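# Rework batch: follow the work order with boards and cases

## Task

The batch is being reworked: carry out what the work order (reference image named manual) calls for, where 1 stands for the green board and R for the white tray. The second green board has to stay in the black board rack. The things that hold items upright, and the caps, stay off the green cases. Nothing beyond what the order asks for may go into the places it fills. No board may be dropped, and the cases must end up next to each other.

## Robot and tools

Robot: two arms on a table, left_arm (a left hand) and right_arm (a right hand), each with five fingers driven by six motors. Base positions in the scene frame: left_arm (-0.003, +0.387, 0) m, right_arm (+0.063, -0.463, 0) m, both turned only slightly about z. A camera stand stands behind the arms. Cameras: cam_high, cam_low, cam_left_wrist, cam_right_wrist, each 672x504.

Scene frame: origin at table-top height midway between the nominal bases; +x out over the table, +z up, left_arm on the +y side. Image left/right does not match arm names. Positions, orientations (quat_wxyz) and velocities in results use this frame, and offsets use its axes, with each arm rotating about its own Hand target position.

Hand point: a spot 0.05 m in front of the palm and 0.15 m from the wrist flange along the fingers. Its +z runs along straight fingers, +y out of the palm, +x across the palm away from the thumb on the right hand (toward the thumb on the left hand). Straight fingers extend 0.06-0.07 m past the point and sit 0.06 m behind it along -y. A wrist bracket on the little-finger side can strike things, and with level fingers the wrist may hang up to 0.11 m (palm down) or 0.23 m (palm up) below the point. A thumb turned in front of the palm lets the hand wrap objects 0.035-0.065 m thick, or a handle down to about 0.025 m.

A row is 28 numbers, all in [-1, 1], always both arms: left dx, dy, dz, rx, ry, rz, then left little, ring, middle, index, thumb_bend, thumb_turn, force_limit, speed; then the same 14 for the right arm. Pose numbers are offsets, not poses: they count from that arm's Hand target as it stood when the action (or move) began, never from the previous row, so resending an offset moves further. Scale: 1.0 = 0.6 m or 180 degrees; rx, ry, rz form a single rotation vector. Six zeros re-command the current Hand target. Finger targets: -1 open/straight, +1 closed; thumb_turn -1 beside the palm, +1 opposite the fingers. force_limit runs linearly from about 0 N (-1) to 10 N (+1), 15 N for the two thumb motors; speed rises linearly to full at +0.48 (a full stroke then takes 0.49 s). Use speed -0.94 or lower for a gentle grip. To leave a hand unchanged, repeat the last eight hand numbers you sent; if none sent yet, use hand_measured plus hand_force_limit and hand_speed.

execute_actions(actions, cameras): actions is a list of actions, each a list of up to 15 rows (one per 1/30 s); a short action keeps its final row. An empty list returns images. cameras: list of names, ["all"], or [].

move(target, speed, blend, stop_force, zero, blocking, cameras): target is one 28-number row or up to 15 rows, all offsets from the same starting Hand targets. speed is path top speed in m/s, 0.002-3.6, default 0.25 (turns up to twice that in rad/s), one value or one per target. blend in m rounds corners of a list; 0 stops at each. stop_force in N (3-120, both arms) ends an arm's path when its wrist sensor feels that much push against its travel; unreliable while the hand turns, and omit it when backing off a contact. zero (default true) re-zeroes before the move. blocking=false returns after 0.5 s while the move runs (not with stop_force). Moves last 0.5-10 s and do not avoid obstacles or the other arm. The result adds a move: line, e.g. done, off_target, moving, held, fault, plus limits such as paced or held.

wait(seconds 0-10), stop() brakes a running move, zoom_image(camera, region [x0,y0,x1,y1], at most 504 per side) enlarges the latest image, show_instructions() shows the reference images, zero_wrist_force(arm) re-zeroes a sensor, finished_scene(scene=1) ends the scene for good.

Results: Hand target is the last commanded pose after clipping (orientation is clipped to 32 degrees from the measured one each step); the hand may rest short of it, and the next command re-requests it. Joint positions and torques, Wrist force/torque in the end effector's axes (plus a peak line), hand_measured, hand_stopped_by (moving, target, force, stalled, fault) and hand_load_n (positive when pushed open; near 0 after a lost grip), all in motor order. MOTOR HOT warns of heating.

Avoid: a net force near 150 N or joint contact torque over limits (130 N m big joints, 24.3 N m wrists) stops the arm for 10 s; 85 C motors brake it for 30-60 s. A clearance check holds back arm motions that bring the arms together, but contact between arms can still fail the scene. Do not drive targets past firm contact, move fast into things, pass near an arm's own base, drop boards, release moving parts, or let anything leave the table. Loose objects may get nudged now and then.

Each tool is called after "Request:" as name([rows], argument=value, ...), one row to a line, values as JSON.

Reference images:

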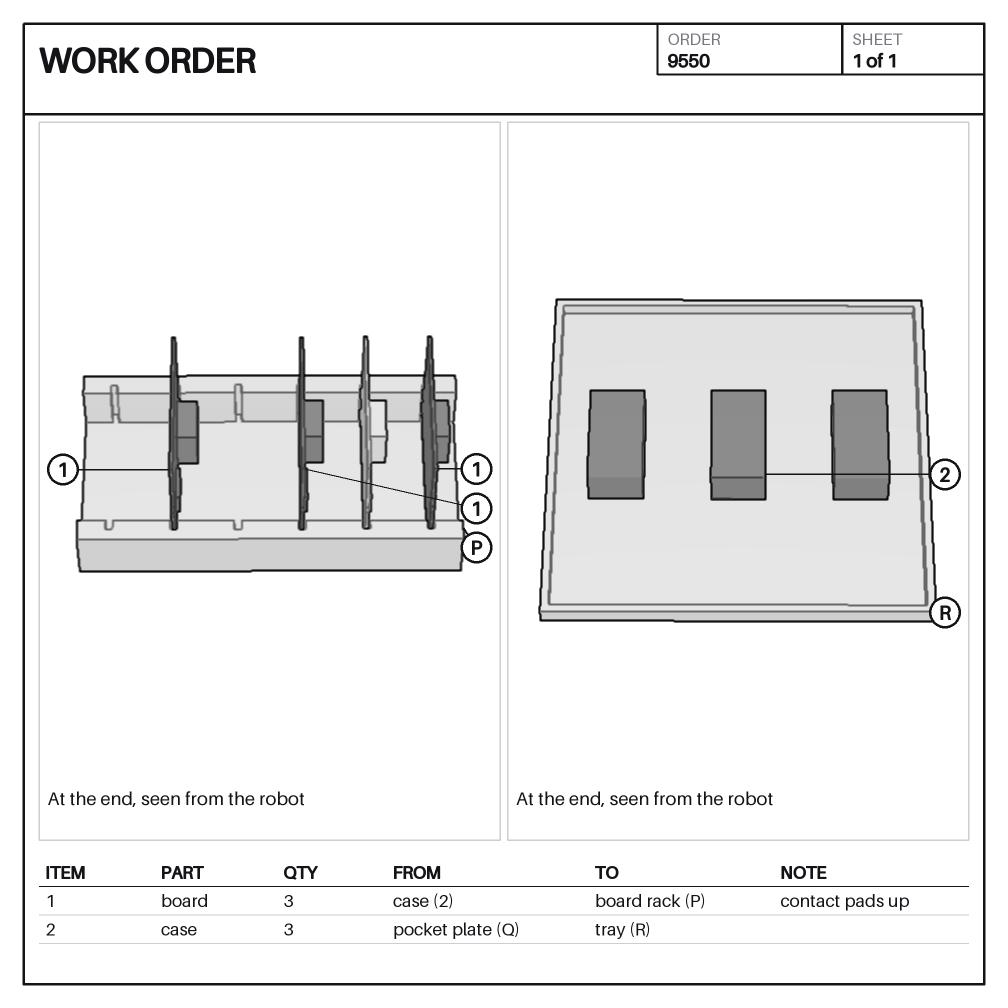

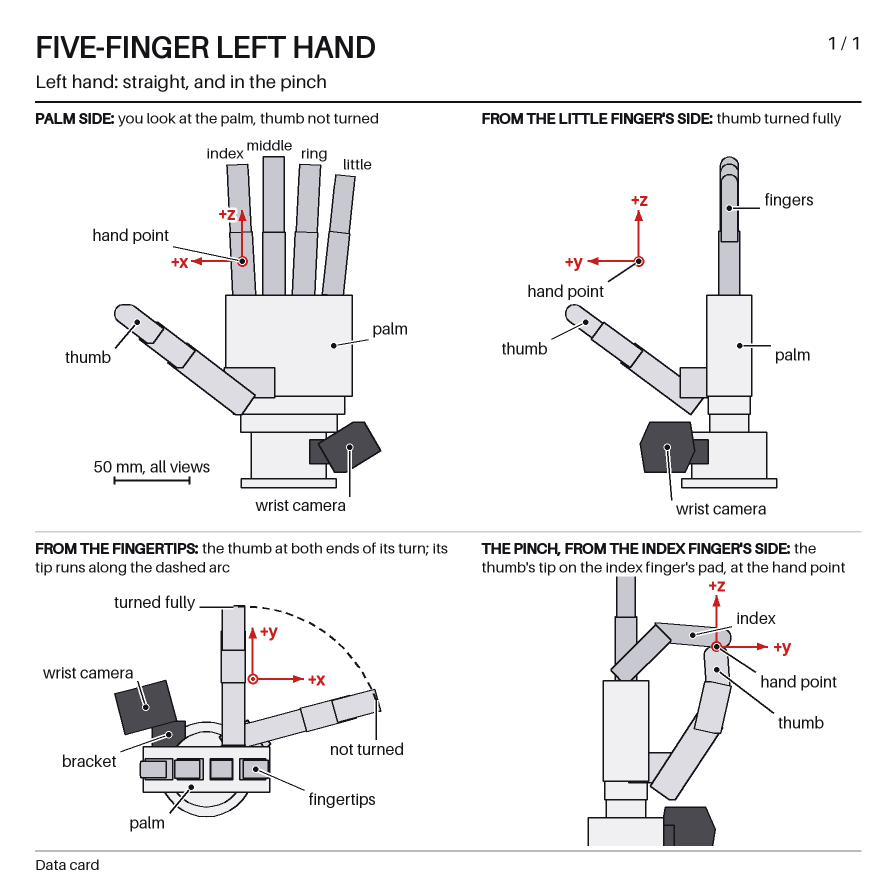

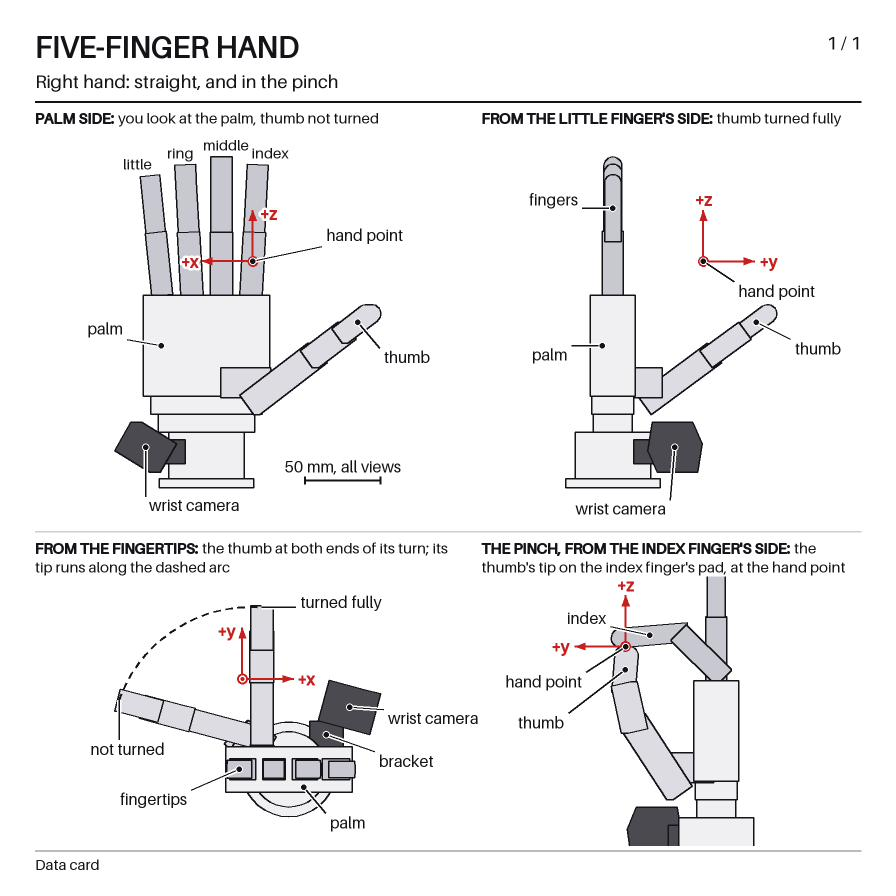

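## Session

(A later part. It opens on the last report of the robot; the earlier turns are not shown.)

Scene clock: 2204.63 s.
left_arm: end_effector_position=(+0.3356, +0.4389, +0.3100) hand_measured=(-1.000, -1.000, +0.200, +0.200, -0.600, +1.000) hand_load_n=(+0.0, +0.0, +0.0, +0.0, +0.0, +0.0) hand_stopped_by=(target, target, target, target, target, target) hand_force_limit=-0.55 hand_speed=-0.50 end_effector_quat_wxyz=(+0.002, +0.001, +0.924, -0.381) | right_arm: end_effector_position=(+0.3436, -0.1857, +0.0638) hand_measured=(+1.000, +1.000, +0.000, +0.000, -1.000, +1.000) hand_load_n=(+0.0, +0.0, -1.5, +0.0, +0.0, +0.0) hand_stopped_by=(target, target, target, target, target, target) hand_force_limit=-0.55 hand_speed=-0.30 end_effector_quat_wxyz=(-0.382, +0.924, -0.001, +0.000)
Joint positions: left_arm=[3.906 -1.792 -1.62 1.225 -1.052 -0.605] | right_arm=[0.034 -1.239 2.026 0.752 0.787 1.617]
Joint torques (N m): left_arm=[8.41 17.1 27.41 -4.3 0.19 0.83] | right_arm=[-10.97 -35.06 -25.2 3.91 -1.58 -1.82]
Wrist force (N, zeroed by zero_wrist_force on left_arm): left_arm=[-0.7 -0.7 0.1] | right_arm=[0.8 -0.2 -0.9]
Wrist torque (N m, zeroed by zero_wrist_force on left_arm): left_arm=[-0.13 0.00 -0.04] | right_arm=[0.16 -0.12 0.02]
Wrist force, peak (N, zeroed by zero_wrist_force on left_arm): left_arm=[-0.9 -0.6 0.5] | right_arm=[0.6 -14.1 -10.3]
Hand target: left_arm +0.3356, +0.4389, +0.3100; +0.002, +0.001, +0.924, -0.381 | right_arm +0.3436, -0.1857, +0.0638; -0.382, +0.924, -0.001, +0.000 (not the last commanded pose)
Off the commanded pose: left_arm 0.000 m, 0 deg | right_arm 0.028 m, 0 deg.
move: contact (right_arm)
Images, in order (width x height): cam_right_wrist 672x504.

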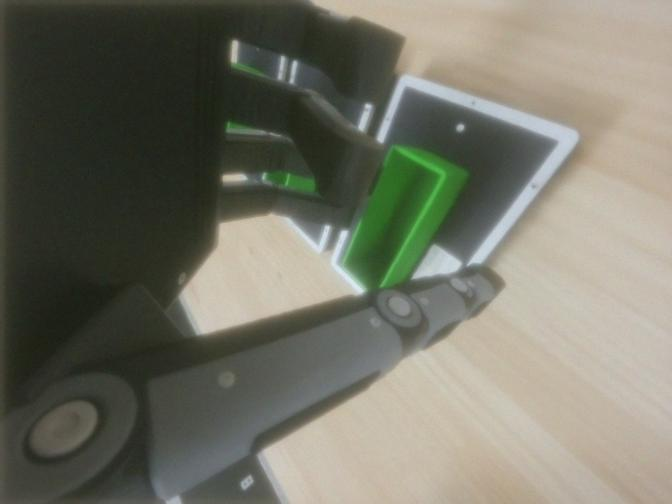

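Request:
move([
  [0,0,0,0,0,0,-1,-1,0.2,0.2,-0.6,1,-0.55,-0.5,0,0,0.033,0,0,0,1,1,0,0,-1,1,-0.55,-0.3],
  [0,0,0,0,0,0,-1,-1,0.2,0.2,-0.6,1,-0.55,-0.5,0,0.0033,0.033,0,0,0,1,1,-0.4,-0.1,-1,1,-0.55,-0.3],
], speed=0.1, cameras=["cam_right_wrist"])

Request:
zoom_image(camera="cam_right_wrist", region=[280, 60, 520, 320])

Scene clock: 2214.03 s.
left_arm: end_effector_position=(+0.3356, +0.4389, +0.3100) hand_measured=(-1.000, -1.000, +0.200, +0.200, -0.600, +1.000) hand_load_n=(+0.0, +0.0, +0.0, +0.5, +0.0, +0.0) hand_stopped_by=(target, target, target, target, target, target) hand_force_limit=-0.55 hand_speed=-0.50 end_effector_quat_wxyz=(+0.002, +0.001, +0.924, -0.381) | right_arm: end_effector_position=(+0.3436, -0.1837, +0.0836) hand_measured=(+1.000, +1.000, -0.400, -0.100, -1.000, +1.000) hand_load_n=(+0.0, +0.0, +0.0, +0.0, +0.0, +0.0) hand_stopped_by=(target, target, target, target, target, target) hand_force_limit=-0.55 hand_speed=-0.30 end_effector_quat_wxyz=(-0.382, +0.924, -0.001, +0.000)
Joint positions: left_arm=[3.906 -1.792 -1.62 1.225 -1.052 -0.605] | right_arm=[0.04 -1.274 2.005 0.802 0.788 1.626]
Joint torques (N m): left_arm=[7.55 17.99 27.22 -4.37 0.41 0.59] | right_arm=[12.55 -20.67 -27.55 0.49 -0.02 2.22]
Wrist force (N, zeroed by zero_wrist_force on left_arm): left_arm=[-0.5 -0.5 0.3] | right_arm=[0.9 1.1 0.4]
Wrist torque (N m, zeroed by zero_wrist_force on left_arm): left_arm=[-0.13 -0.02 -0.03] | right_arm=[0.13 -0.17 0.03]
Wrist force, peak (N, zeroed by zero_wrist_force on left_arm): left_arm=[-0.9 -0.7 0.4] | right_arm=[1.1 1.3 0.4]
Hand target: left_arm +0.3356, +0.4389, +0.3100; +0.002, +0.001, +0.924, -0.381 | right_arm +0.3436, -0.1837, +0.0836; -0.382, +0.924, -0.001, +0.000
Off the commanded pose: left_arm 0.000 m, 0 deg | right_arm 0.000 m, 0 deg.
move: done
Images, in order (width x height): cam_right_wrist 672x504.

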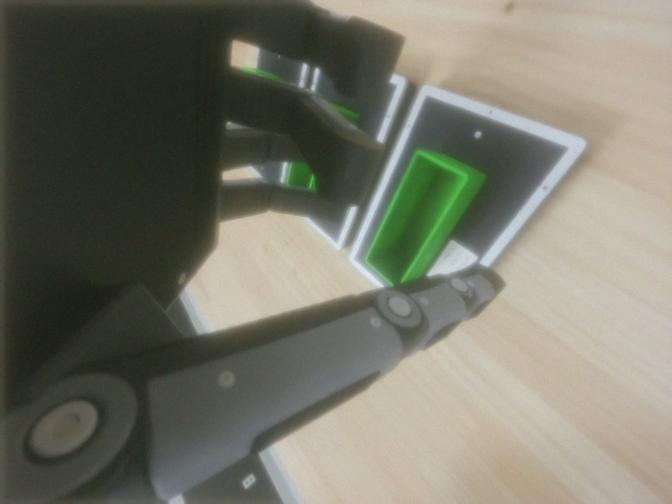

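Scaled by 1.938 from the camera's 672x504 image, which has a finer 960x720 frame.

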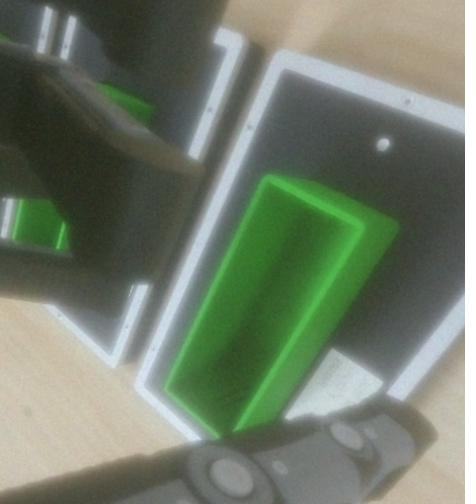

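Request:
move(target=[0,0,0,0,0,0,-1,-1,0.2,0.2,-0.6,1,-0.55,-0.5,0,0.0025,-0.0783,0,0,0,1,1,-0.4,-0.1,-1,1,-0.55,-0.3], speed=0.03, stop_force=3, cameras=["cam_right_wrist"])

Scene clock: 2248.73 s.
left_arm: end_effector_position=(+0.3356, +0.4389, +0.3100) hand_measured=(-1.000, -1.000, +0.200, +0.200, -0.600, +1.000) hand_load_n=(+0.0, +0.0, +0.0, +0.0, +0.0, +0.0) hand_stopped_by=(target, target, target, target, target, target) hand_force_limit=-0.55 hand_speed=-0.50 end_effector_quat_wxyz=(+0.002, +0.001, +0.924, -0.381) | right_arm: end_effector_position=(+0.3436, -0.1824, +0.0428) hand_measured=(+1.000, +1.000, -0.400, -0.100, -1.000, +1.000) hand_load_n=(+0.0, +0.5, -2.5, -0.5, +0.0, +0.0) hand_stopped_by=(target, target, target, target, target, target) hand_force_limit=-0.55 hand_speed=-0.30 end_effector_quat_wxyz=(-0.382, +0.924, -0.001, +0.000)
Joint positions: left_arm=[3.906 -1.792 -1.62 1.225 -1.052 -0.605] | right_arm=[0.044 -1.198 2.037 0.69 0.788 1.632]
Joint torques (N m): left_arm=[6.89 17.82 28.46 -4.22 0.55 0.83] | right_arm=[-10.85 -36.29 -26.29 3.96 -2.54 -2.19]
Wrist force (N, zeroed by zero_wrist_force on left_arm): left_arm=[-0.5 -0.6 0.2] | right_arm=[0.2 1.2 -2.1]
Wrist torque (N m, zeroed by zero_wrist_force on left_arm): left_arm=[-0.14 -0.02 -0.03] | right_arm=[0.15 -0.10 0.04]
Wrist force, peak (N, zeroed by zero_wrist_force on left_arm): left_arm=[-0.7 -1.0 0.0] | right_arm=[1.0 -5.9 -14.1]
Hand target: left_arm +0.3356, +0.4389, +0.3100; +0.002, +0.001, +0.924, -0.381 | right_arm +0.3436, -0.1824, +0.0428; -0.382, +0.924, -0.001, +0.000 (not the last commanded pose)
Off the commanded pose: left_arm 0.000 m, 0 deg | right_arm 0.006 m, 0 deg.
move: contact (right_arm)
Images, in order (width x height): cam_right_wrist 672x504.

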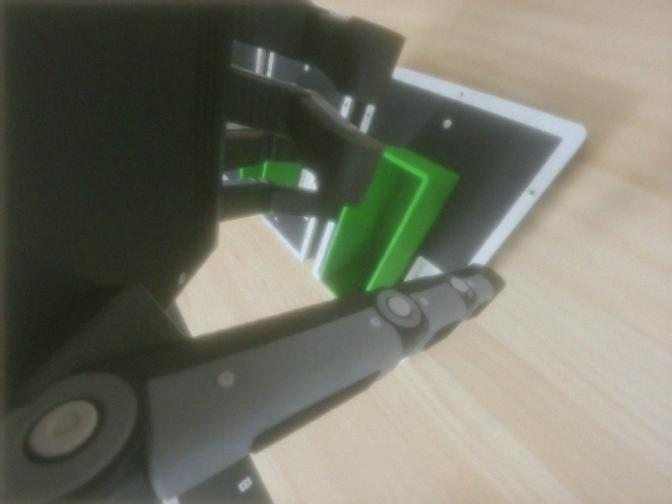

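Request:
move([
  [0,0,0,0,0,0,-1,-1,0.2,0.2,-0.6,1,-0.55,-0.5,0,0,0.055,0,0,0,1,1,-0.4,-0.1,-1,1,-0.55,-0.3],
  [0,0,0,0,0,0,-1,-1,0.2,0.2,-0.6,1,-0.55,-0.5,0,0.007,0.055,0,0,0,1,1,-0.2,-0.1,-1,1,-0.55,-0.3],
], speed=0.1, cameras=["cam_right_wrist"])

Request:
zoom_image(camera="cam_right_wrist", region=[200, 60, 440, 320])

Scene clock: 2275.20 s.
left_arm: end_effector_position=(+0.3356, +0.4389, +0.3100) hand_measured=(-1.000, -1.000, +0.200, +0.200, -0.600, +1.000) hand_load_n=(+0.0, +0.0, +0.0, +0.0, +0.0, +0.0) hand_stopped_by=(target, target, target, target, target, target) hand_force_limit=-0.55 hand_speed=-0.50 end_effector_quat_wxyz=(+0.002, +0.001, +0.924, -0.381) | right_arm: end_effector_position=(+0.3436, -0.1782, +0.0758) hand_measured=(+1.000, +1.000, -0.200, -0.100, -1.000, +1.000) hand_load_n=(+0.0, +0.0, +0.0, +0.0, +0.0, +0.0) hand_stopped_by=(target, target, target, target, target, target) hand_force_limit=-0.55 hand_speed=-0.30 end_effector_quat_wxyz=(-0.382, +0.924, -0.001, +0.000)
Joint positions: left_arm=[3.906 -1.792 -1.62 1.225 -1.052 -0.605] | right_arm=[0.057 -1.259 2.004 0.77 0.788 1.651]
Joint torques (N m): left_arm=[8.11 17.77 28.07 -4.22 0.37 0.73] | right_arm=[12.11 -21.35 -28 0.37 0.15 2.11]
Wrist force (N, zeroed by zero_wrist_force on left_arm): left_arm=[-0.7 -0.6 0.2] | right_arm=[0.9 1.1 0.5]
Wrist torque (N m, zeroed by zero_wrist_force on left_arm): left_arm=[-0.13 0.00 -0.04] | right_arm=[0.11 -0.19 0.04]
Wrist force, peak (N, zeroed by zero_wrist_force on left_arm): left_arm=[-1.0 -0.9 -0.1] | right_arm=[0.2 1.5 -2.2]
Hand target: left_arm +0.3356, +0.4389, +0.3100; +0.002, +0.001, +0.924, -0.381 | right_arm +0.3436, -0.1782, +0.0758; -0.382, +0.924, -0.001, +0.000
Off the commanded pose: left_arm 0.000 m, 0 deg | right_arm 0.000 m, 0 deg.
move: done
Images, in order (width x height): cam_right_wrist 672x504.

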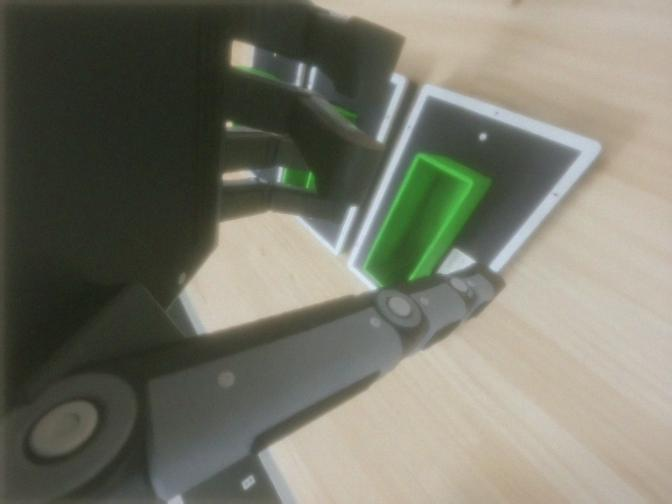

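Scaled by 1.938 from the camera's 672x504 image, which has a finer 960x720 frame.

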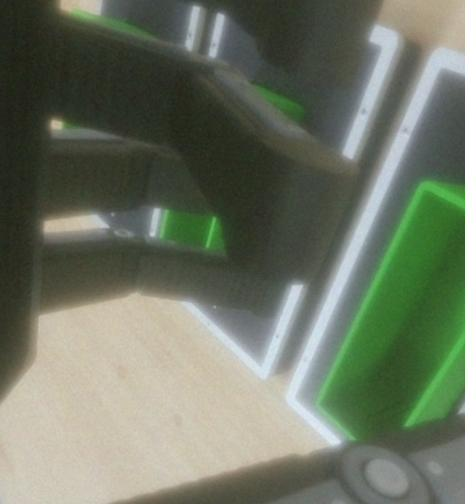

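Request:
move(target=[0,0,0,0,0,0,-1,-1,0.2,0.2,-0.6,1,-0.55,-0.5,0,0,-0.0630,0,0,0,1,1,-0.2,-0.1,-1,1,-0.55,-0.3], speed=0.03, stop_force=3, cameras=["cam_right_wrist"])

Scene clock: 2282.43 s.
left_arm: end_effector_position=(+0.3356, +0.4389, +0.3100) hand_measured=(-1.000, -1.000, +0.200, +0.200, -0.600, +1.000) hand_load_n=(+0.0, +0.0, +0.0, +0.0, +0.0, +0.0) hand_stopped_by=(target, target, target, target, target, target) hand_force_limit=-0.55 hand_speed=-0.50 end_effector_quat_wxyz=(+0.002, +0.001, +0.924, -0.381) | right_arm: end_effector_position=(+0.3435, -0.1782, +0.0430) hand_measured=(+1.000, +1.000, -0.200, -0.100, -1.000, +1.000) hand_load_n=(+0.0, +0.0, +0.0, +0.0, +0.0, +0.0) hand_stopped_by=(target, target, target, target, target, target) hand_force_limit=-0.55 hand_speed=-0.30 end_effector_quat_wxyz=(-0.382, +0.924, -0.001, +0.000)
Joint positions: left_arm=[3.906 -1.792 -1.62 1.225 -1.052 -0.605] | right_arm=[0.057 -1.198 2.031 0.683 0.788 1.65]
Joint torques (N m): left_arm=[6.86 18.05 28.08 -4.39 0.6 0.36] | right_arm=[-8.1 -36.23 -25.83 4.21 -1.78 -2.23]
Wrist force (N, zeroed by zero_wrist_force on left_arm): left_arm=[-0.8 -0.8 0.2] | right_arm=[1.3 -0.2 -1.2]
Wrist torque (N m, zeroed by zero_wrist_force on left_arm): left_arm=[-0.16 0.02 -0.04] | right_arm=[0.30 -0.07 0.01]
Wrist force, peak (N, zeroed by zero_wrist_force on left_arm): left_arm=[-0.8 -0.9 0.3] | right_arm=[2.6 -19.0 -18.5]
Hand target: left_arm +0.3356, +0.4389, +0.3100; +0.002, +0.001, +0.924, -0.381 | right_arm +0.3435, -0.1782, +0.0430; -0.382, +0.924, -0.001, +0.000 (not the last commanded pose)
Off the commanded pose: left_arm 0.000 m, 0 deg | right_arm 0.005 m, 0 deg.
move: contact (right_arm)
Images, in order (width x height): cam_right_wrist 672x504.

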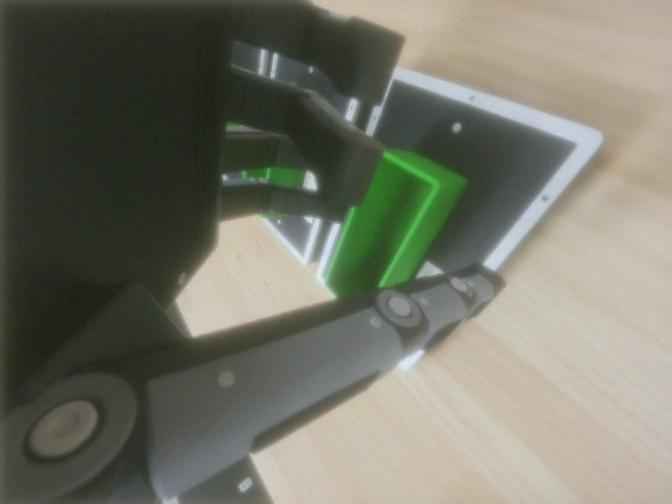

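Request:
execute_actions(actions=[], cameras=["cam_high", "cam_low"])

Request:
zoom_image(camera="cam_high", region=[240, 110, 380, 220])

Scene clock: 2287.73 s.
left_arm: end_effector_position=(+0.3356, +0.4389, +0.3100) hand_measured=(-1.000, -1.000, +0.200, +0.200, -0.600, +1.000) hand_load_n=(+0.0, +0.0, +0.0, +0.0, +0.0, +0.0) hand_stopped_by=(target, target, target, target, target, target) hand_force_limit=-0.55 hand_speed=-0.50 end_effector_quat_wxyz=(+0.002, +0.001, +0.924, -0.381) | right_arm: end_effector_position=(+0.3435, -0.1782, +0.0430) hand_measured=(+1.000, +1.000, -0.200, -0.100, -1.000, +1.000) hand_load_n=(+0.0, +0.5, -0.5, +0.0, +0.0, +0.0) hand_stopped_by=(target, target, target, target, target, target) hand_force_limit=-0.55 hand_speed=-0.30 end_effector_quat_wxyz=(-0.382, +0.924, -0.001, +0.000)
Joint positions: left_arm=[3.906 -1.792 -1.62 1.225 -1.052 -0.605] | right_arm=[0.057 -1.198 2.031 0.683 0.788 1.65]
Joint velocities: within noise
Joint torques (N m): left_arm=[6.92 18.21 29.05 -3.94 0.65 0.32] | right_arm=[-0.41 -34.77 -25.41 3.96 -1.78 -1.87]
Wrist force (N, zeroed by zero_wrist_force on left_arm): left_arm=[-0.4 -0.8 0.2] | right_arm=[1.6 -0.1 -0.9]
Wrist torque (N m, zeroed by zero_wrist_force on left_arm): left_arm=[-0.18 -0.03 -0.02] | right_arm=[0.31 -0.12 0.04]
Wrist force, peak (N, zeroed by zero_wrist_force on left_arm): left_arm=[-0.8 -0.9 0.4] | right_arm=[1.7 -0.2 -1.1]
Hand target: left_arm +0.3356, +0.4389, +0.3100; +0.002, +0.001, +0.924, -0.381 | right_arm +0.3435, -0.1782, +0.0430; -0.382, +0.924, -0.001, +0.000 (not the last commanded pose)
Off the commanded pose: left_arm 0.000 m, 0 deg | right_arm 0.005 m, 0 deg.
Images, in order (width x height): cam_high 672x504, cam_low 672x504.

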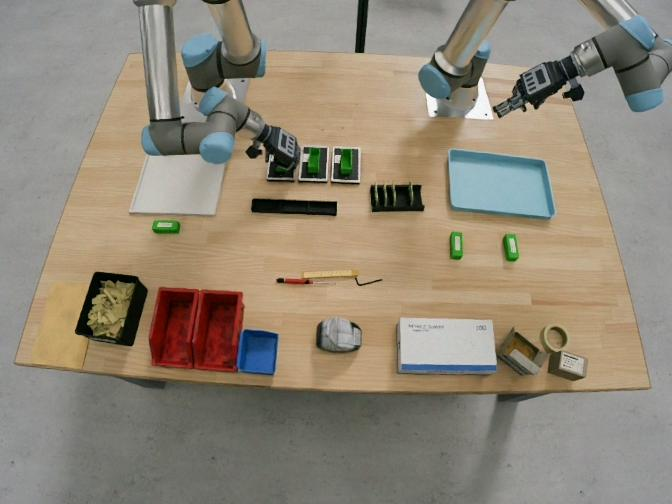

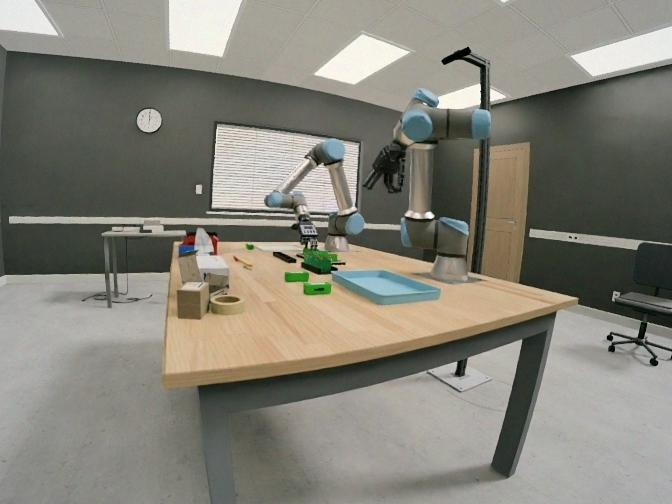

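Scaled by 3.600 from the camera's 672x504 image, which has a finer 960x720 frame.

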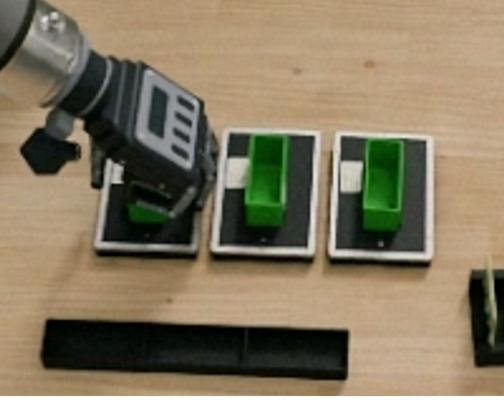

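Request:
move([
  [0,0,0,0,0,0,-1,-1,0.2,0.2,-0.6,1,-0.55,-0.5,0,0,0.005,0,0,0,1,1,-0.2,-0.1,-1,1,-0.55,-0.3],
  [0,0,0,0,0,0,-1,-1,0.2,0.2,-0.6,1,-0.55,-0.5,0,0,0.005,0,0,0,1,1,0.3,0.4,-1,1,-0.75,-0.9],
], speed=0.02, cameras=["cam_right_wrist"])

Scene clock: 2303.97 s.
left_arm: end_effector_position=(+0.3356, +0.4389, +0.3100) hand_measured=(-1.000, -1.000, +0.200, +0.200, -0.600, +1.000) hand_load_n=(-0.5, +0.0, +0.0, +0.0, +0.0, +0.0) hand_stopped_by=(target, target, target, target, target, target) hand_force_limit=-0.55 hand_speed=-0.50 end_effector_quat_wxyz=(+0.002, +0.001, +0.924, -0.381) | right_arm: end_effector_position=(+0.3435, -0.1782, +0.0460) hand_measured=(+1.000, +1.000, +0.078, +0.122, -1.000, +1.000) hand_load_n=(+0.0, +0.0, +3.0, +0.0, +0.0, +0.0) hand_stopped_by=(target, target, force, force, target, target) hand_force_limit=-0.75 hand_speed=-0.90 end_effector_quat_wxyz=(-0.382, +0.924, -0.001, +0.000)
Joint positions: left_arm=[3.906 -1.792 -1.62 1.225 -1.052 -0.605] | right_arm=[0.057 -1.204 2.029 0.691 0.788 1.65]
Joint torques (N m): left_arm=[6.91 17.38 27.5 -4.08 0.61 0.31] | right_arm=[9.95 -35.54 -25.24 3.39 -0.91 -1.31]
Wrist force (N, zeroed by zero_wrist_force on left_arm): left_arm=[-0.7 -0.3 0.3] | right_arm=[1.2 -2.1 1.8]
Wrist torque (N m, zeroed by zero_wrist_force on left_arm): left_arm=[-0.09 0.00 -0.05] | right_arm=[0.26 -0.17 -0.02]
Wrist force, peak (N, zeroed by zero_wrist_force on left_arm): left_arm=[-0.9 -0.9 0.0] | right_arm=[1.2 -2.2 2.1]
Hand target: left_arm +0.3356, +0.4389, +0.3100; +0.002, +0.001, +0.924, -0.381 | right_arm +0.3435, -0.1782, +0.0460; -0.382, +0.924, -0.001, +0.000
Off the commanded pose: left_arm 0.000 m, 0 deg | right_arm 0.000 m, 0 deg.
move: done
Images, in order (width x height): cam_right_wrist 672x504.

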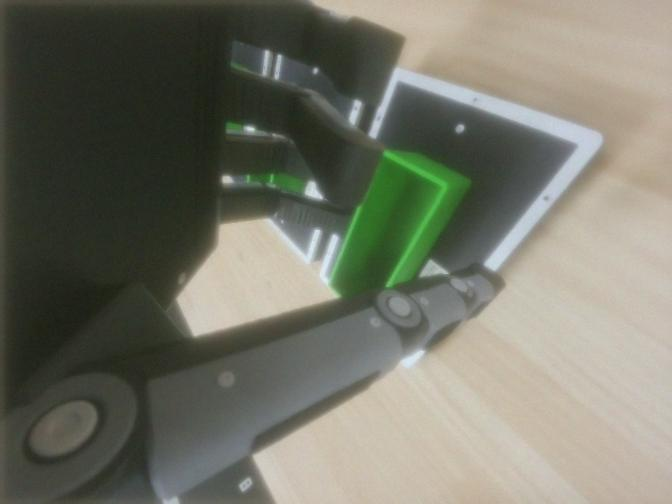

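Request:
move([
  [0,0,0,0,0,0,-1,-1,0.2,0.2,-0.6,1,-0.55,-0.5,0,0,0,0,0,0,1,1,0.02,0.06,-1,1,-0.75,-0.8],
  [0,0,0,0,0,0,-1,-1,0.2,0.2,-0.6,1,-0.55,-0.5,0,0,-0.01,0,0,0,1,1,0.02,0.06,-1,1,-0.75,-0.8],
  [0,0,0,0,0,0,-1,-1,0.2,0.2,-0.6,1,-0.55,-0.5,0,0,-0.01,0,0,0,1,1,0.3,0.4,-1,1,-0.8,-0.94],
  [0,0,0,0,0,0,-1,-1,0.2,0.2,-0.6,1,-0.55,-0.5,0,0,-0.01,0,0,0,1,1,0.3,0.4,0.2,1,-0.7,-0.85],
], speed=0.02, cameras=["cam_right_wrist"])

Scene clock: 2314.40 s.
left_arm: end_effector_position=(+0.3356, +0.4389, +0.3100) hand_measured=(-1.000, -1.000, +0.200, +0.200, -0.600, +1.000) hand_load_n=(-0.5, +0.0, +0.0, +0.0, +0.5, +0.0) hand_stopped_by=(target, target, target, target, target, target) hand_force_limit=-0.55 hand_speed=-0.50 end_effector_quat_wxyz=(+0.002, +0.001, +0.924, -0.381) | right_arm: end_effector_position=(+0.3435, -0.1782, +0.0400) hand_measured=(+1.000, +1.000, +0.064, +0.110, -0.614, +1.000) hand_load_n=(+0.0, +0.0, +2.5, +2.0, +2.5, +0.0) hand_stopped_by=(target, target, force, force, force, target) hand_force_limit=-0.70 hand_speed=-0.85 end_effector_quat_wxyz=(-0.382, +0.924, -0.001, +0.000)
Joint positions: left_arm=[3.906 -1.792 -1.62 1.225 -1.052 -0.605] | right_arm=[0.057 -1.192 2.033 0.675 0.788 1.65]
Joint torques (N m): left_arm=[6.13 17.84 27.42 -4.16 0.78 0.32] | right_arm=[10.45 -22.21 0.09 0.54 0.45 1.92]
Wrist force (N, zeroed by zero_wrist_force on left_arm): left_arm=[-0.9 -0.8 0.2] | right_arm=[1.0 0.8 1.4]
Wrist torque (N m, zeroed by zero_wrist_force on left_arm): left_arm=[-0.17 0.04 -0.05] | right_arm=[0.21 -0.18 0.04]
Wrist force, peak (N, zeroed by zero_wrist_force on left_arm): left_arm=[-0.8 -0.9 0.4] | right_arm=[1.2 -2.3 2.2]
Hand target: left_arm +0.3356, +0.4389, +0.3100; +0.002, +0.001, +0.924, -0.381 | right_arm +0.3435, -0.1782, +0.0400; -0.382, +0.924, -0.001, +0.000
Off the commanded pose: left_arm 0.000 m, 0 deg | right_arm 0.000 m, 0 deg.
move: done
Images, in order (width x height): cam_right_wrist 672x504.

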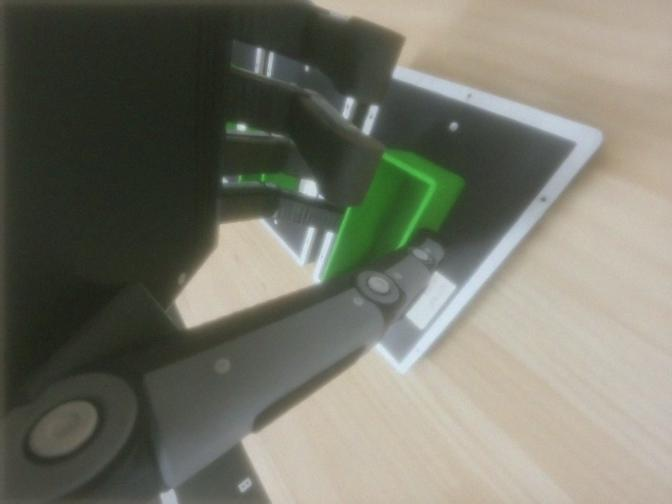

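Request:
move([
  [0,0,0,0,0,0,-1,-1,0.2,0.2,-0.6,1,-0.55,-0.5,0,0,0,0,0,0,1,1,0.4,0.5,0.3,1,-0.35,-0.92],
  [0,0,0,0,0,0,-1,-1,0.2,0.2,-0.6,1,-0.55,-0.5,0,0,0.033,0,0,0,1,1,0.4,0.5,0.3,1,-0.35,-0.92],
], speed=0.02, cameras=["cam_right_wrist"])

Scene clock: 2320.97 s.
left_arm: end_effector_position=(+0.3356, +0.4389, +0.3100) hand_measured=(-1.000, -1.000, +0.200, +0.200, -0.600, +1.000) hand_load_n=(+0.0, +0.0, +0.0, +0.0, +0.0, +0.0) hand_stopped_by=(target, target, target, target, target, target) hand_force_limit=-0.55 hand_speed=-0.50 end_effector_quat_wxyz=(+0.002, +0.001, +0.924, -0.381) | right_arm: end_effector_position=(+0.3435, -0.1782, +0.0597) hand_measured=(+1.000, +1.000, +0.070, +0.116, -0.612, +1.000) hand_load_n=(+0.0, +0.0, +4.5, +3.5, +5.0, +0.0) hand_stopped_by=(target, target, force, force, force, target) hand_force_limit=-0.35 hand_speed=-0.92 end_effector_quat_wxyz=(-0.382, +0.924, -0.001, +0.000)
Joint positions: left_arm=[3.906 -1.792 -1.62 1.225 -1.052 -0.605] | right_arm=[0.057 -1.23 2.018 0.727 0.788 1.65]
Joint torques (N m): left_arm=[6.05 18.38 27.6 -4 0.67 0.05] | right_arm=[9.8 -37.02 -27.73 4.06 -0.29 0.51]
Wrist force (N, zeroed by zero_wrist_force on left_arm): left_arm=[-0.6 -0.7 0.2] | right_arm=[0.8 1.9 1.0]
Wrist torque (N m, zeroed by zero_wrist_force on left_arm): left_arm=[-0.15 -0.01 -0.03] | right_arm=[0.20 -0.18 0.07]
Wrist force, peak (N, zeroed by zero_wrist_force on left_arm): left_arm=[-0.9 -0.9 0.7] | right_arm=[0.7 0.7 3.4]
Hand target: left_arm +0.3356, +0.4389, +0.3100; +0.002, +0.001, +0.924, -0.381 | right_arm +0.3435, -0.1782, +0.0598; -0.382, +0.924, -0.001, +0.000
Off the commanded pose: left_arm 0.000 m, 0 deg | right_arm 0.000 m, 0 deg.
move: done
Images, in order (width x height): cam_right_wrist 672x504.

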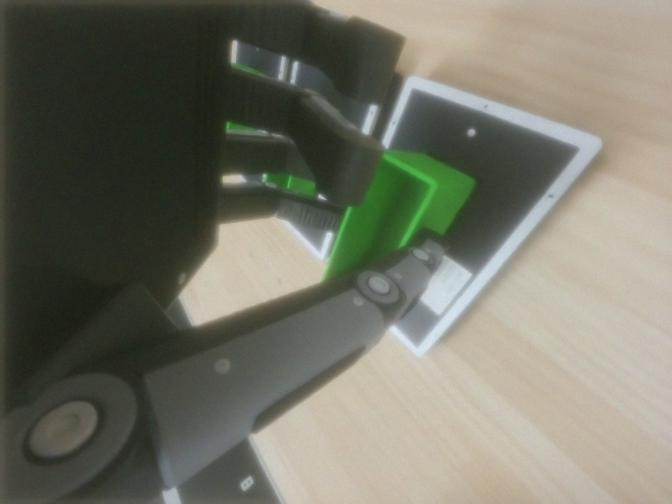

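Request:
move([
  [0,0,0,0,0,0,-1,-1,0.2,0.2,-0.6,1,-0.55,-0.5,0,0,0.20,0,0,0,1,1,0.4,0.5,0.3,1,-0.35,-0.92],
  [0,0,0,0,0,0,-1,-1,0.2,0.2,-0.6,1,-0.55,-0.5,0,-0.53,0.25,0,0,0,1,1,0.4,0.5,0.3,1,-0.35,-0.92],
], speed=[0.12, 0.2], blend=0.03, cameras=["cam_right_wrist", "cam_high"])

Scene clock: 2328.93 s.
left_arm: end_effector_position=(+0.3356, +0.4389, +0.3100) hand_measured=(-1.000, -1.000, +0.200, +0.200, -0.600, +1.000) hand_load_n=(+0.0, +0.0, +0.0, +0.0, +0.0, +0.0) hand_stopped_by=(target, target, target, target, target, target) hand_force_limit=-0.55 hand_speed=-0.50 end_effector_quat_wxyz=(+0.002, +0.001, +0.924, -0.381) | right_arm: end_effector_position=(+0.3435, -0.4962, +0.2097) hand_measured=(+1.000, +1.000, +0.070, +0.116, -0.612, +1.000) hand_load_n=(+0.0, +0.5, +4.0, +3.5, +5.5, +0.0) hand_stopped_by=(target, target, force, force, force, target) hand_force_limit=-0.35 hand_speed=-0.92 end_effector_quat_wxyz=(-0.382, +0.924, -0.001, +0.000)
Joint positions: left_arm=[3.906 -1.792 -1.62 1.225 -1.052 -0.605] | right_arm=[-0.878 -1.39 1.961 1.655 1.104 0.531]
Joint torques (N m): left_arm=[7.12 18.39 29.44 -3.89 0.78 0.12] | right_arm=[-12.46 -17.3 -28.95 4.56 1 -2.23]
Wrist force (N, zeroed by zero_wrist_force on left_arm): left_arm=[-0.8 -0.7 0.1] | right_arm=[1.0 1.8 1.0]
Wrist torque (N m, zeroed by zero_wrist_force on left_arm): left_arm=[-0.14 0.02 -0.05] | right_arm=[0.18 -0.19 0.14]
Wrist force, peak (N, zeroed by zero_wrist_force on left_arm): left_arm=[-0.9 -0.8 0.3] | right_arm=[1.0 2.6 1.7]
Hand target: left_arm +0.3356, +0.4389, +0.3100; +0.002, +0.001, +0.924, -0.381 | right_arm +0.3435, -0.4962, +0.2098; -0.382, +0.924, -0.001, +0.000
Off the commanded pose: left_arm 0.000 m, 0 deg | right_arm 0.000 m, 0 deg.
move: done
Images, in order (width x height): cam_high 672x504, cam_right_wrist 672x504.

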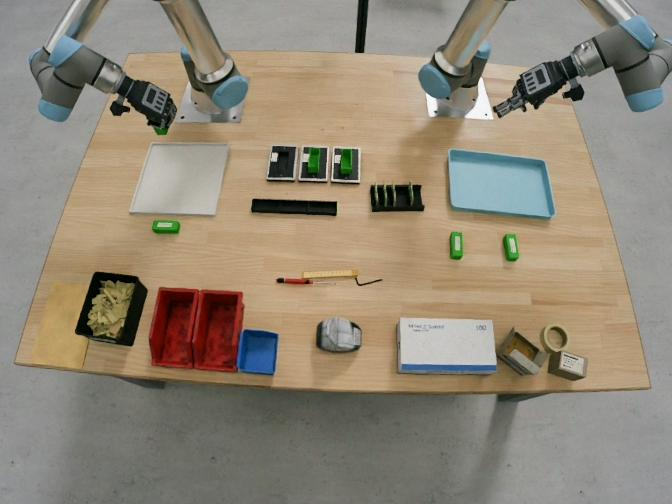

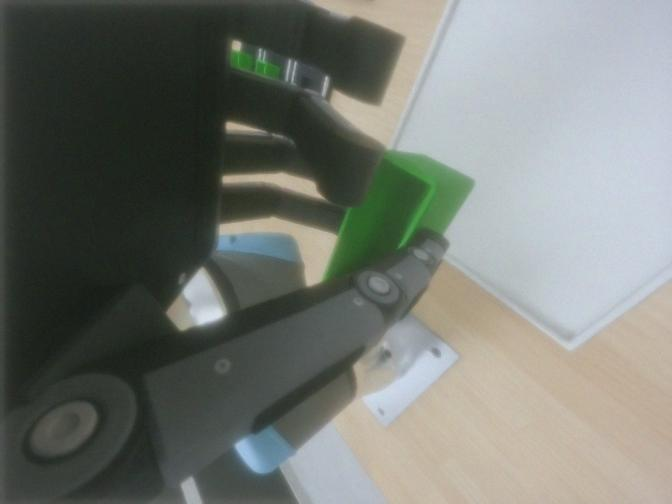

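Request:
zoom_image(camera="cam_right_wrist", region=[380, 0, 672, 360])

Scaled by 1.400 from the camera's 672x504 image, which has a finer 960x720 frame.

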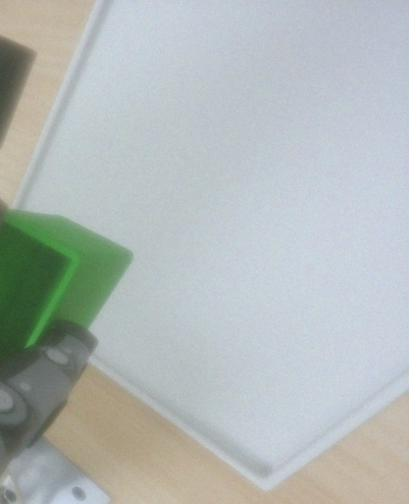

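Request:
move(target=[0,0,0,0,0,0,-1,-1,0.2,0.2,-0.6,1,-0.55,-0.5,0.15,-0.02,0.1,0,0,0,1,1,0.4,0.5,0.3,1,-0.35,-0.92], speed=0.2, cameras=["cam_right_wrist", "cam_high"])

Request:
zoom_image(camera="cam_high", region=[110, 120, 250, 230])

Scene clock: 2347.53 s.
left_arm: end_effector_position=(+0.3356, +0.4389, +0.3100) hand_measured=(-1.000, -1.000, +0.200, +0.200, -0.600, +1.000) hand_load_n=(+0.0, +0.0, +0.0, +0.0, +0.0, +0.0) hand_stopped_by=(target, target, target, target, target, target) hand_force_limit=-0.55 hand_speed=-0.50 end_effector_quat_wxyz=(+0.002, +0.001, +0.924, -0.381) | right_arm: end_effector_position=(+0.4335, -0.5082, +0.2697) hand_measured=(+1.000, +1.000, +0.070, +0.116, -0.612, +1.000) hand_load_n=(+0.0, +0.0, +4.5, +3.5, +5.0, +0.0) hand_stopped_by=(target, target, force, force, force, target) hand_force_limit=-0.35 hand_speed=-0.92 end_effector_quat_wxyz=(-0.382, +0.924, -0.001, +0.000)
Joint positions: left_arm=[3.906 -1.792 -1.62 1.225 -1.052 -0.605] | right_arm=[-0.726 -1.254 1.597 1.813 1.016 0.673]
Joint torques (N m): left_arm=[6.79 17.25 27.37 -4.08 1.07 0.06] | right_arm=[11.85 -25.17 -31.75 4.61 -2.01 2.21]
Wrist force (N, zeroed by zero_wrist_force on left_arm): left_arm=[-0.7 -0.5 0.4] | right_arm=[1.3 2.3 1.3]
Wrist torque (N m, zeroed by zero_wrist_force on left_arm): left_arm=[-0.12 0.01 -0.04] | right_arm=[0.23 -0.26 0.09]
Wrist force, peak (N, zeroed by zero_wrist_force on left_arm): left_arm=[-0.9 -0.8 0.5] | right_arm=[0.4 2.4 1.7]
Hand target: left_arm +0.3356, +0.4389, +0.3100; +0.002, +0.001, +0.924, -0.381 | right_arm +0.4335, -0.5082, +0.2698; -0.382, +0.924, -0.001, +0.000
Off the commanded pose: left_arm 0.000 m, 0 deg | right_arm 0.000 m, 0 deg.
move: done
Images, in order (width x height): cam_high 672x504, cam_right_wrist 672x504.

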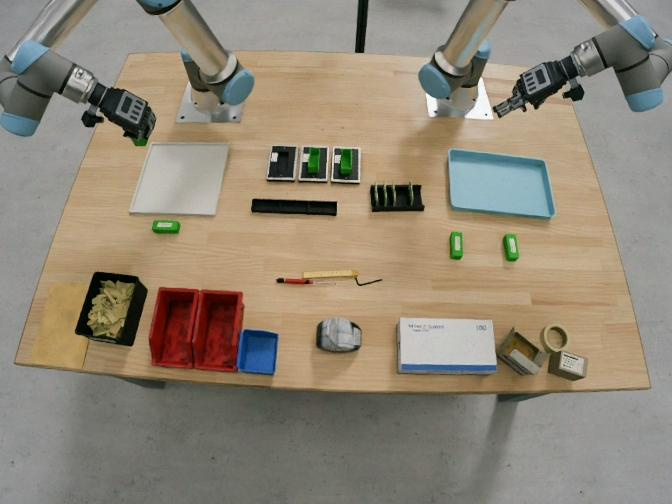

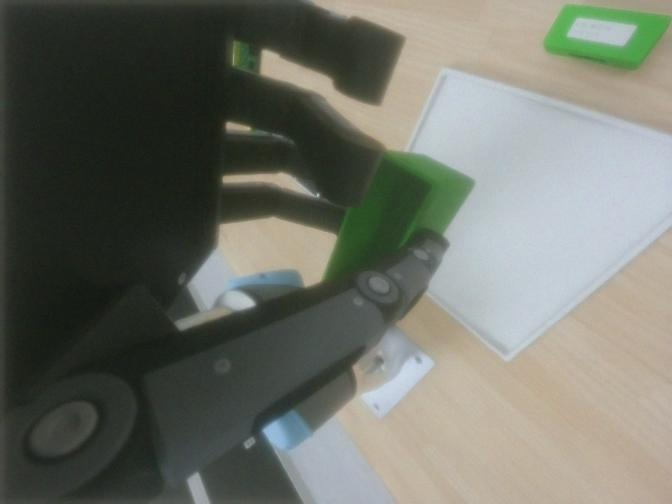

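Scaled by 3.600 from the camera's 672x504 image, which has a finer 960x720 frame.

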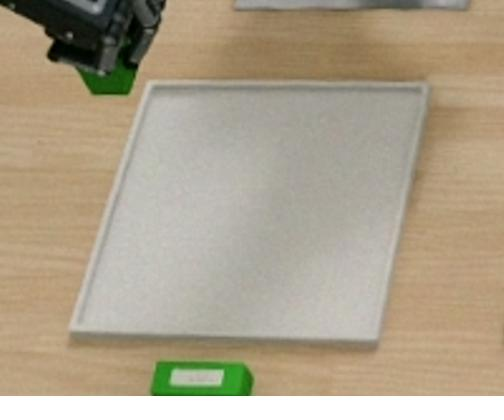

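Request:
move([
  [0,0,0,0,0,0,-1,-1,0.2,0.2,-0.6,1,-0.55,-0.5,-0.0558,-0.1155,0,0,0,0,1,1,0.4,0.5,0.3,1,-0.35,-0.92],
  [0,0,0,0,0,0,-1,-1,0.2,0.2,-0.6,1,-0.55,-0.5,-0.0558,-0.1155,-0.33,0,0,0,1,1,0.4,0.5,0.3,1,-0.35,-0.92],
], speed=0.2, blend=[0.03, 0], cameras=["cam_right_wrist", "cam_high"])

Request:
move(target=[0,0,0,0,0,0,-1,-1,0.2,0.2,-0.6,1,-0.55,-0.5,0,0,-0.075,0,0,0,1,1,0.4,0.5,0.3,1,-0.35,-0.92], speed=0.02, stop_force=3, cameras=["cam_right_wrist"])

Scene clock: 2360.70 s.
left_arm: end_effector_position=(+0.3356, +0.4389, +0.3100) hand_measured=(-1.000, -1.000, +0.200, +0.200, -0.600, +1.000) hand_load_n=(+0.0, +0.0, +0.0, +0.0, +0.0, +0.0) hand_stopped_by=(target, target, target, target, target, target) hand_force_limit=-0.55 hand_speed=-0.50 end_effector_quat_wxyz=(+0.002, +0.001, +0.924, -0.381) | right_arm: end_effector_position=(+0.4000, -0.5776, +0.0718) hand_measured=(+1.000, +1.000, +0.070, +0.116, -0.612, +1.000) hand_load_n=(+0.0, +0.0, +4.5, +3.5, +5.0, +0.0) hand_stopped_by=(target, target, force, force, force, target) hand_force_limit=-0.35 hand_speed=-0.92 end_effector_quat_wxyz=(-0.382, +0.924, -0.001, +0.000)
Joint positions: left_arm=[3.906 -1.792 -1.62 1.225 -1.052 -0.605] | right_arm=[-0.897 -0.986 1.807 1.413 1.116 0.514]
Joint torques (N m): left_arm=[6.54 18.01 28.44 -3.87 0.88 -0.1] | right_arm=[12.77 -30.75 1.54 0.73 -2.13 2.23]
Wrist force (N, zeroed by zero_wrist_force on left_arm): left_arm=[-0.6 -0.5 0.3] | right_arm=[1.1 2.3 1.1]
Wrist torque (N m, zeroed by zero_wrist_force on left_arm): left_arm=[-0.13 -0.01 -0.04] | right_arm=[0.25 -0.20 0.14]
Wrist force, peak (N, zeroed by zero_wrist_force on left_arm): left_arm=[-1.0 -0.7 0.3] | right_arm=[1.2 2.9 1.8]
Hand target: left_arm +0.3356, +0.4389, +0.3100; +0.002, +0.001, +0.924, -0.381 | right_arm +0.4000, -0.5775, +0.0718; -0.382, +0.924, -0.001, +0.000
Off the commanded pose: left_arm 0.000 m, 0 deg | right_arm 0.000 m, 0 deg.
move: done
Images, in order (width x height): cam_high 672x504, cam_right_wrist 672x504.

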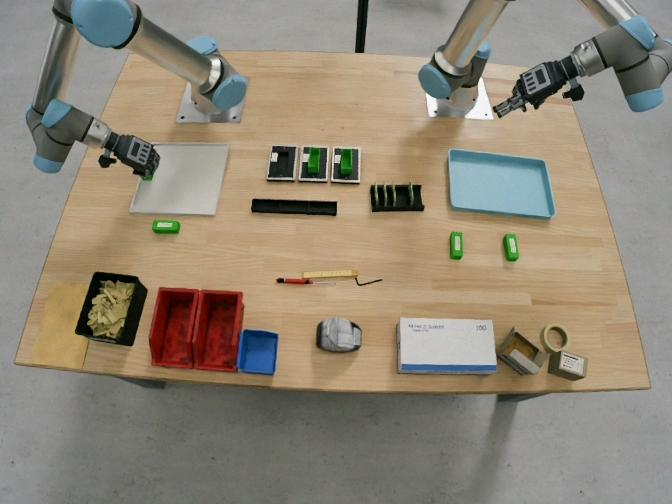

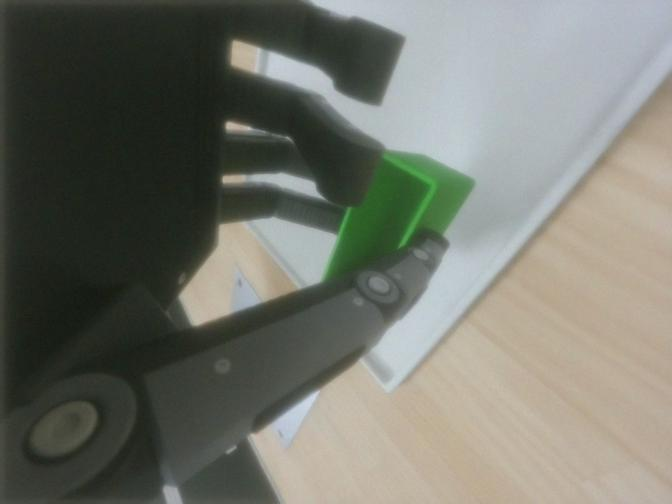

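Scene clock: 2363.53 s.
left_arm: end_effector_position=(+0.3356, +0.4389, +0.3100) hand_measured=(-1.000, -1.000, +0.200, +0.200, -0.600, +1.000) hand_load_n=(+0.0, +0.0, +0.0, +0.0, +0.0, +0.0) hand_stopped_by=(target, target, target, target, target, target) hand_force_limit=-0.55 hand_speed=-0.50 end_effector_quat_wxyz=(+0.002, +0.001, +0.924, -0.381) | right_arm: end_effector_position=(+0.4000, -0.5775, +0.0409) hand_measured=(+1.000, +1.000, +0.070, +0.116, -0.612, +1.000) hand_load_n=(+0.5, +0.0, +3.5, +3.5, +5.0, +0.0) hand_stopped_by=(target, target, force, force, force, target) hand_force_limit=-0.35 hand_speed=-0.92 end_effector_quat_wxyz=(-0.382, +0.924, -0.001, +0.000)
Joint positions: left_arm=[3.906 -1.792 -1.62 1.225 -1.052 -0.605] | right_arm=[-0.897 -0.93 1.817 1.347 1.116 0.514]
Joint torques (N m): left_arm=[5.26 17.97 29.03 -3.94 1.11 0.07] | right_arm=[8.93 -45.98 -24.85 4.48 -0.21 1.39]
Wrist force (N, zeroed by zero_wrist_force on left_arm): left_arm=[-0.7 -0.7 0.3] | right_arm=[1.4 2.0 0.9]
Wrist torque (N m, zeroed by zero_wrist_force on left_arm): left_arm=[-0.15 0.00 -0.03] | right_arm=[0.20 -0.26 0.13]
Wrist force, peak (N, zeroed by zero_wrist_force on left_arm): left_arm=[-0.8 -0.9 0.3] | right_arm=[1.1 -6.0 -3.9]
Hand target: left_arm +0.3356, +0.4389, +0.3100; +0.002, +0.001, +0.924, -0.381 | right_arm +0.4000, -0.5775, +0.0409; -0.382, +0.924, -0.001, +0.000 (not the last commanded pose)
Off the commanded pose: left_arm 0.000 m, 0 deg | right_arm 0.014 m, 0 deg.
move: contact (right_arm)
Images, in order (width x height): cam_right_wrist 672x504.

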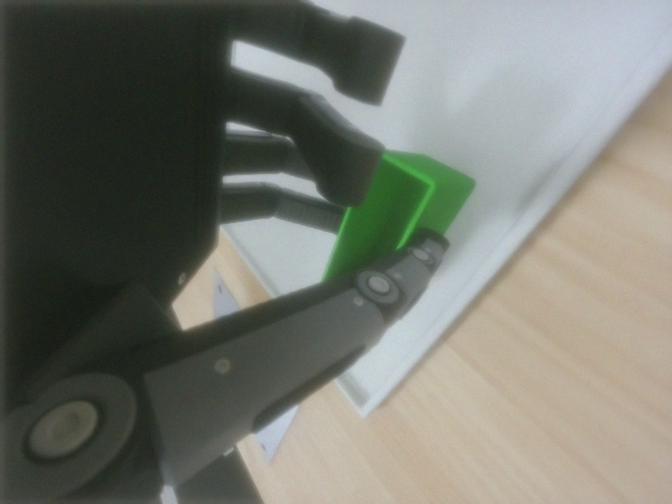

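Request:
move([
  [0,0,0,0,0,0,-1,-1,0.2,0.2,-0.6,1,-0.55,-0.5,0,0,-0.0017,0,0,0,1,1,0.4,0.5,0.3,1,-0.35,-0.92],
  [0,0,0,0,0,0,-1,-1,0.2,0.2,-0.6,1,-0.55,-0.5,0,0,-0.0017,0,0,0,1,1,-0.1,-0.02,-0.85,1,-0.35,-0.9],
], speed=0.01, cameras=["cam_right_wrist"])

Scene clock: 2370.87 s.
left_arm: end_effector_position=(+0.3356, +0.4389, +0.3100) hand_measured=(-1.000, -1.000, +0.200, +0.200, -0.600, +1.000) hand_load_n=(+0.0, +0.0, +0.5, +0.0, +0.0, +0.0) hand_stopped_by=(target, target, target, target, target, target) hand_force_limit=-0.55 hand_speed=-0.50 end_effector_quat_wxyz=(+0.002, +0.001, +0.924, -0.381) | right_arm: end_effector_position=(+0.4000, -0.5775, +0.0399) hand_measured=(+1.000, +1.000, -0.100, -0.020, -0.850, +1.000) hand_load_n=(+0.5, +0.0, +0.0, +0.0, +0.0, +0.0) hand_stopped_by=(target, target, target, target, target, target) hand_force_limit=-0.35 hand_speed=-0.90 end_effector_quat_wxyz=(-0.382, +0.924, -0.001, +0.000)
Joint positions: left_arm=[3.906 -1.792 -1.62 1.225 -1.052 -0.605] | right_arm=[-0.897 -0.928 1.817 1.345 1.116 0.514]
Joint torques (N m): left_arm=[5.51 18.29 27.49 -4.04 1.16 -0.19] | right_arm=[-11.32 -45.14 0.79 4.66 -0.11 1.33]
Wrist force (N, zeroed by zero_wrist_force on left_arm): left_arm=[-0.7 -0.5 0.4] | right_arm=[1.4 1.6 0.8]
Wrist torque (N m, zeroed by zero_wrist_force on left_arm): left_arm=[-0.14 0.01 -0.05] | right_arm=[0.16 -0.26 0.13]
Wrist force, peak (N, zeroed by zero_wrist_force on left_arm): left_arm=[-1.1 -0.6 0.2] | right_arm=[0.3 -7.3 -8.5]
Hand target: left_arm +0.3356, +0.4389, +0.3100; +0.002, +0.001, +0.924, -0.381 | right_arm +0.4000, -0.5775, +0.0399; -0.382, +0.924, -0.001, +0.000
Off the commanded pose: left_arm 0.000 m, 0 deg | right_arm 0.000 m, 0 deg.
move: done
Images, in order (width x height): cam_right_wrist 672x504.

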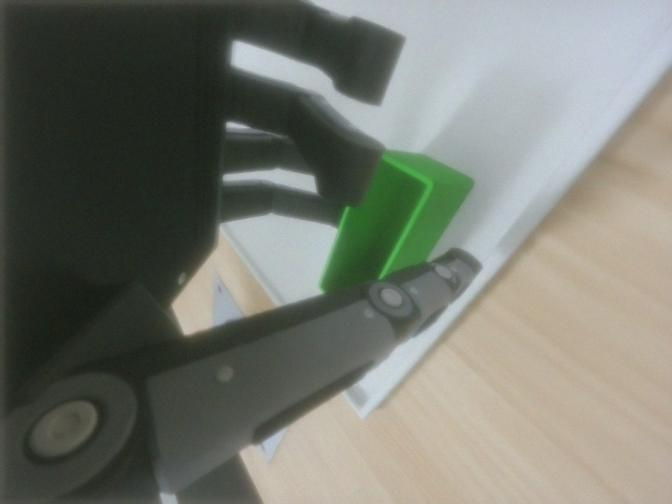

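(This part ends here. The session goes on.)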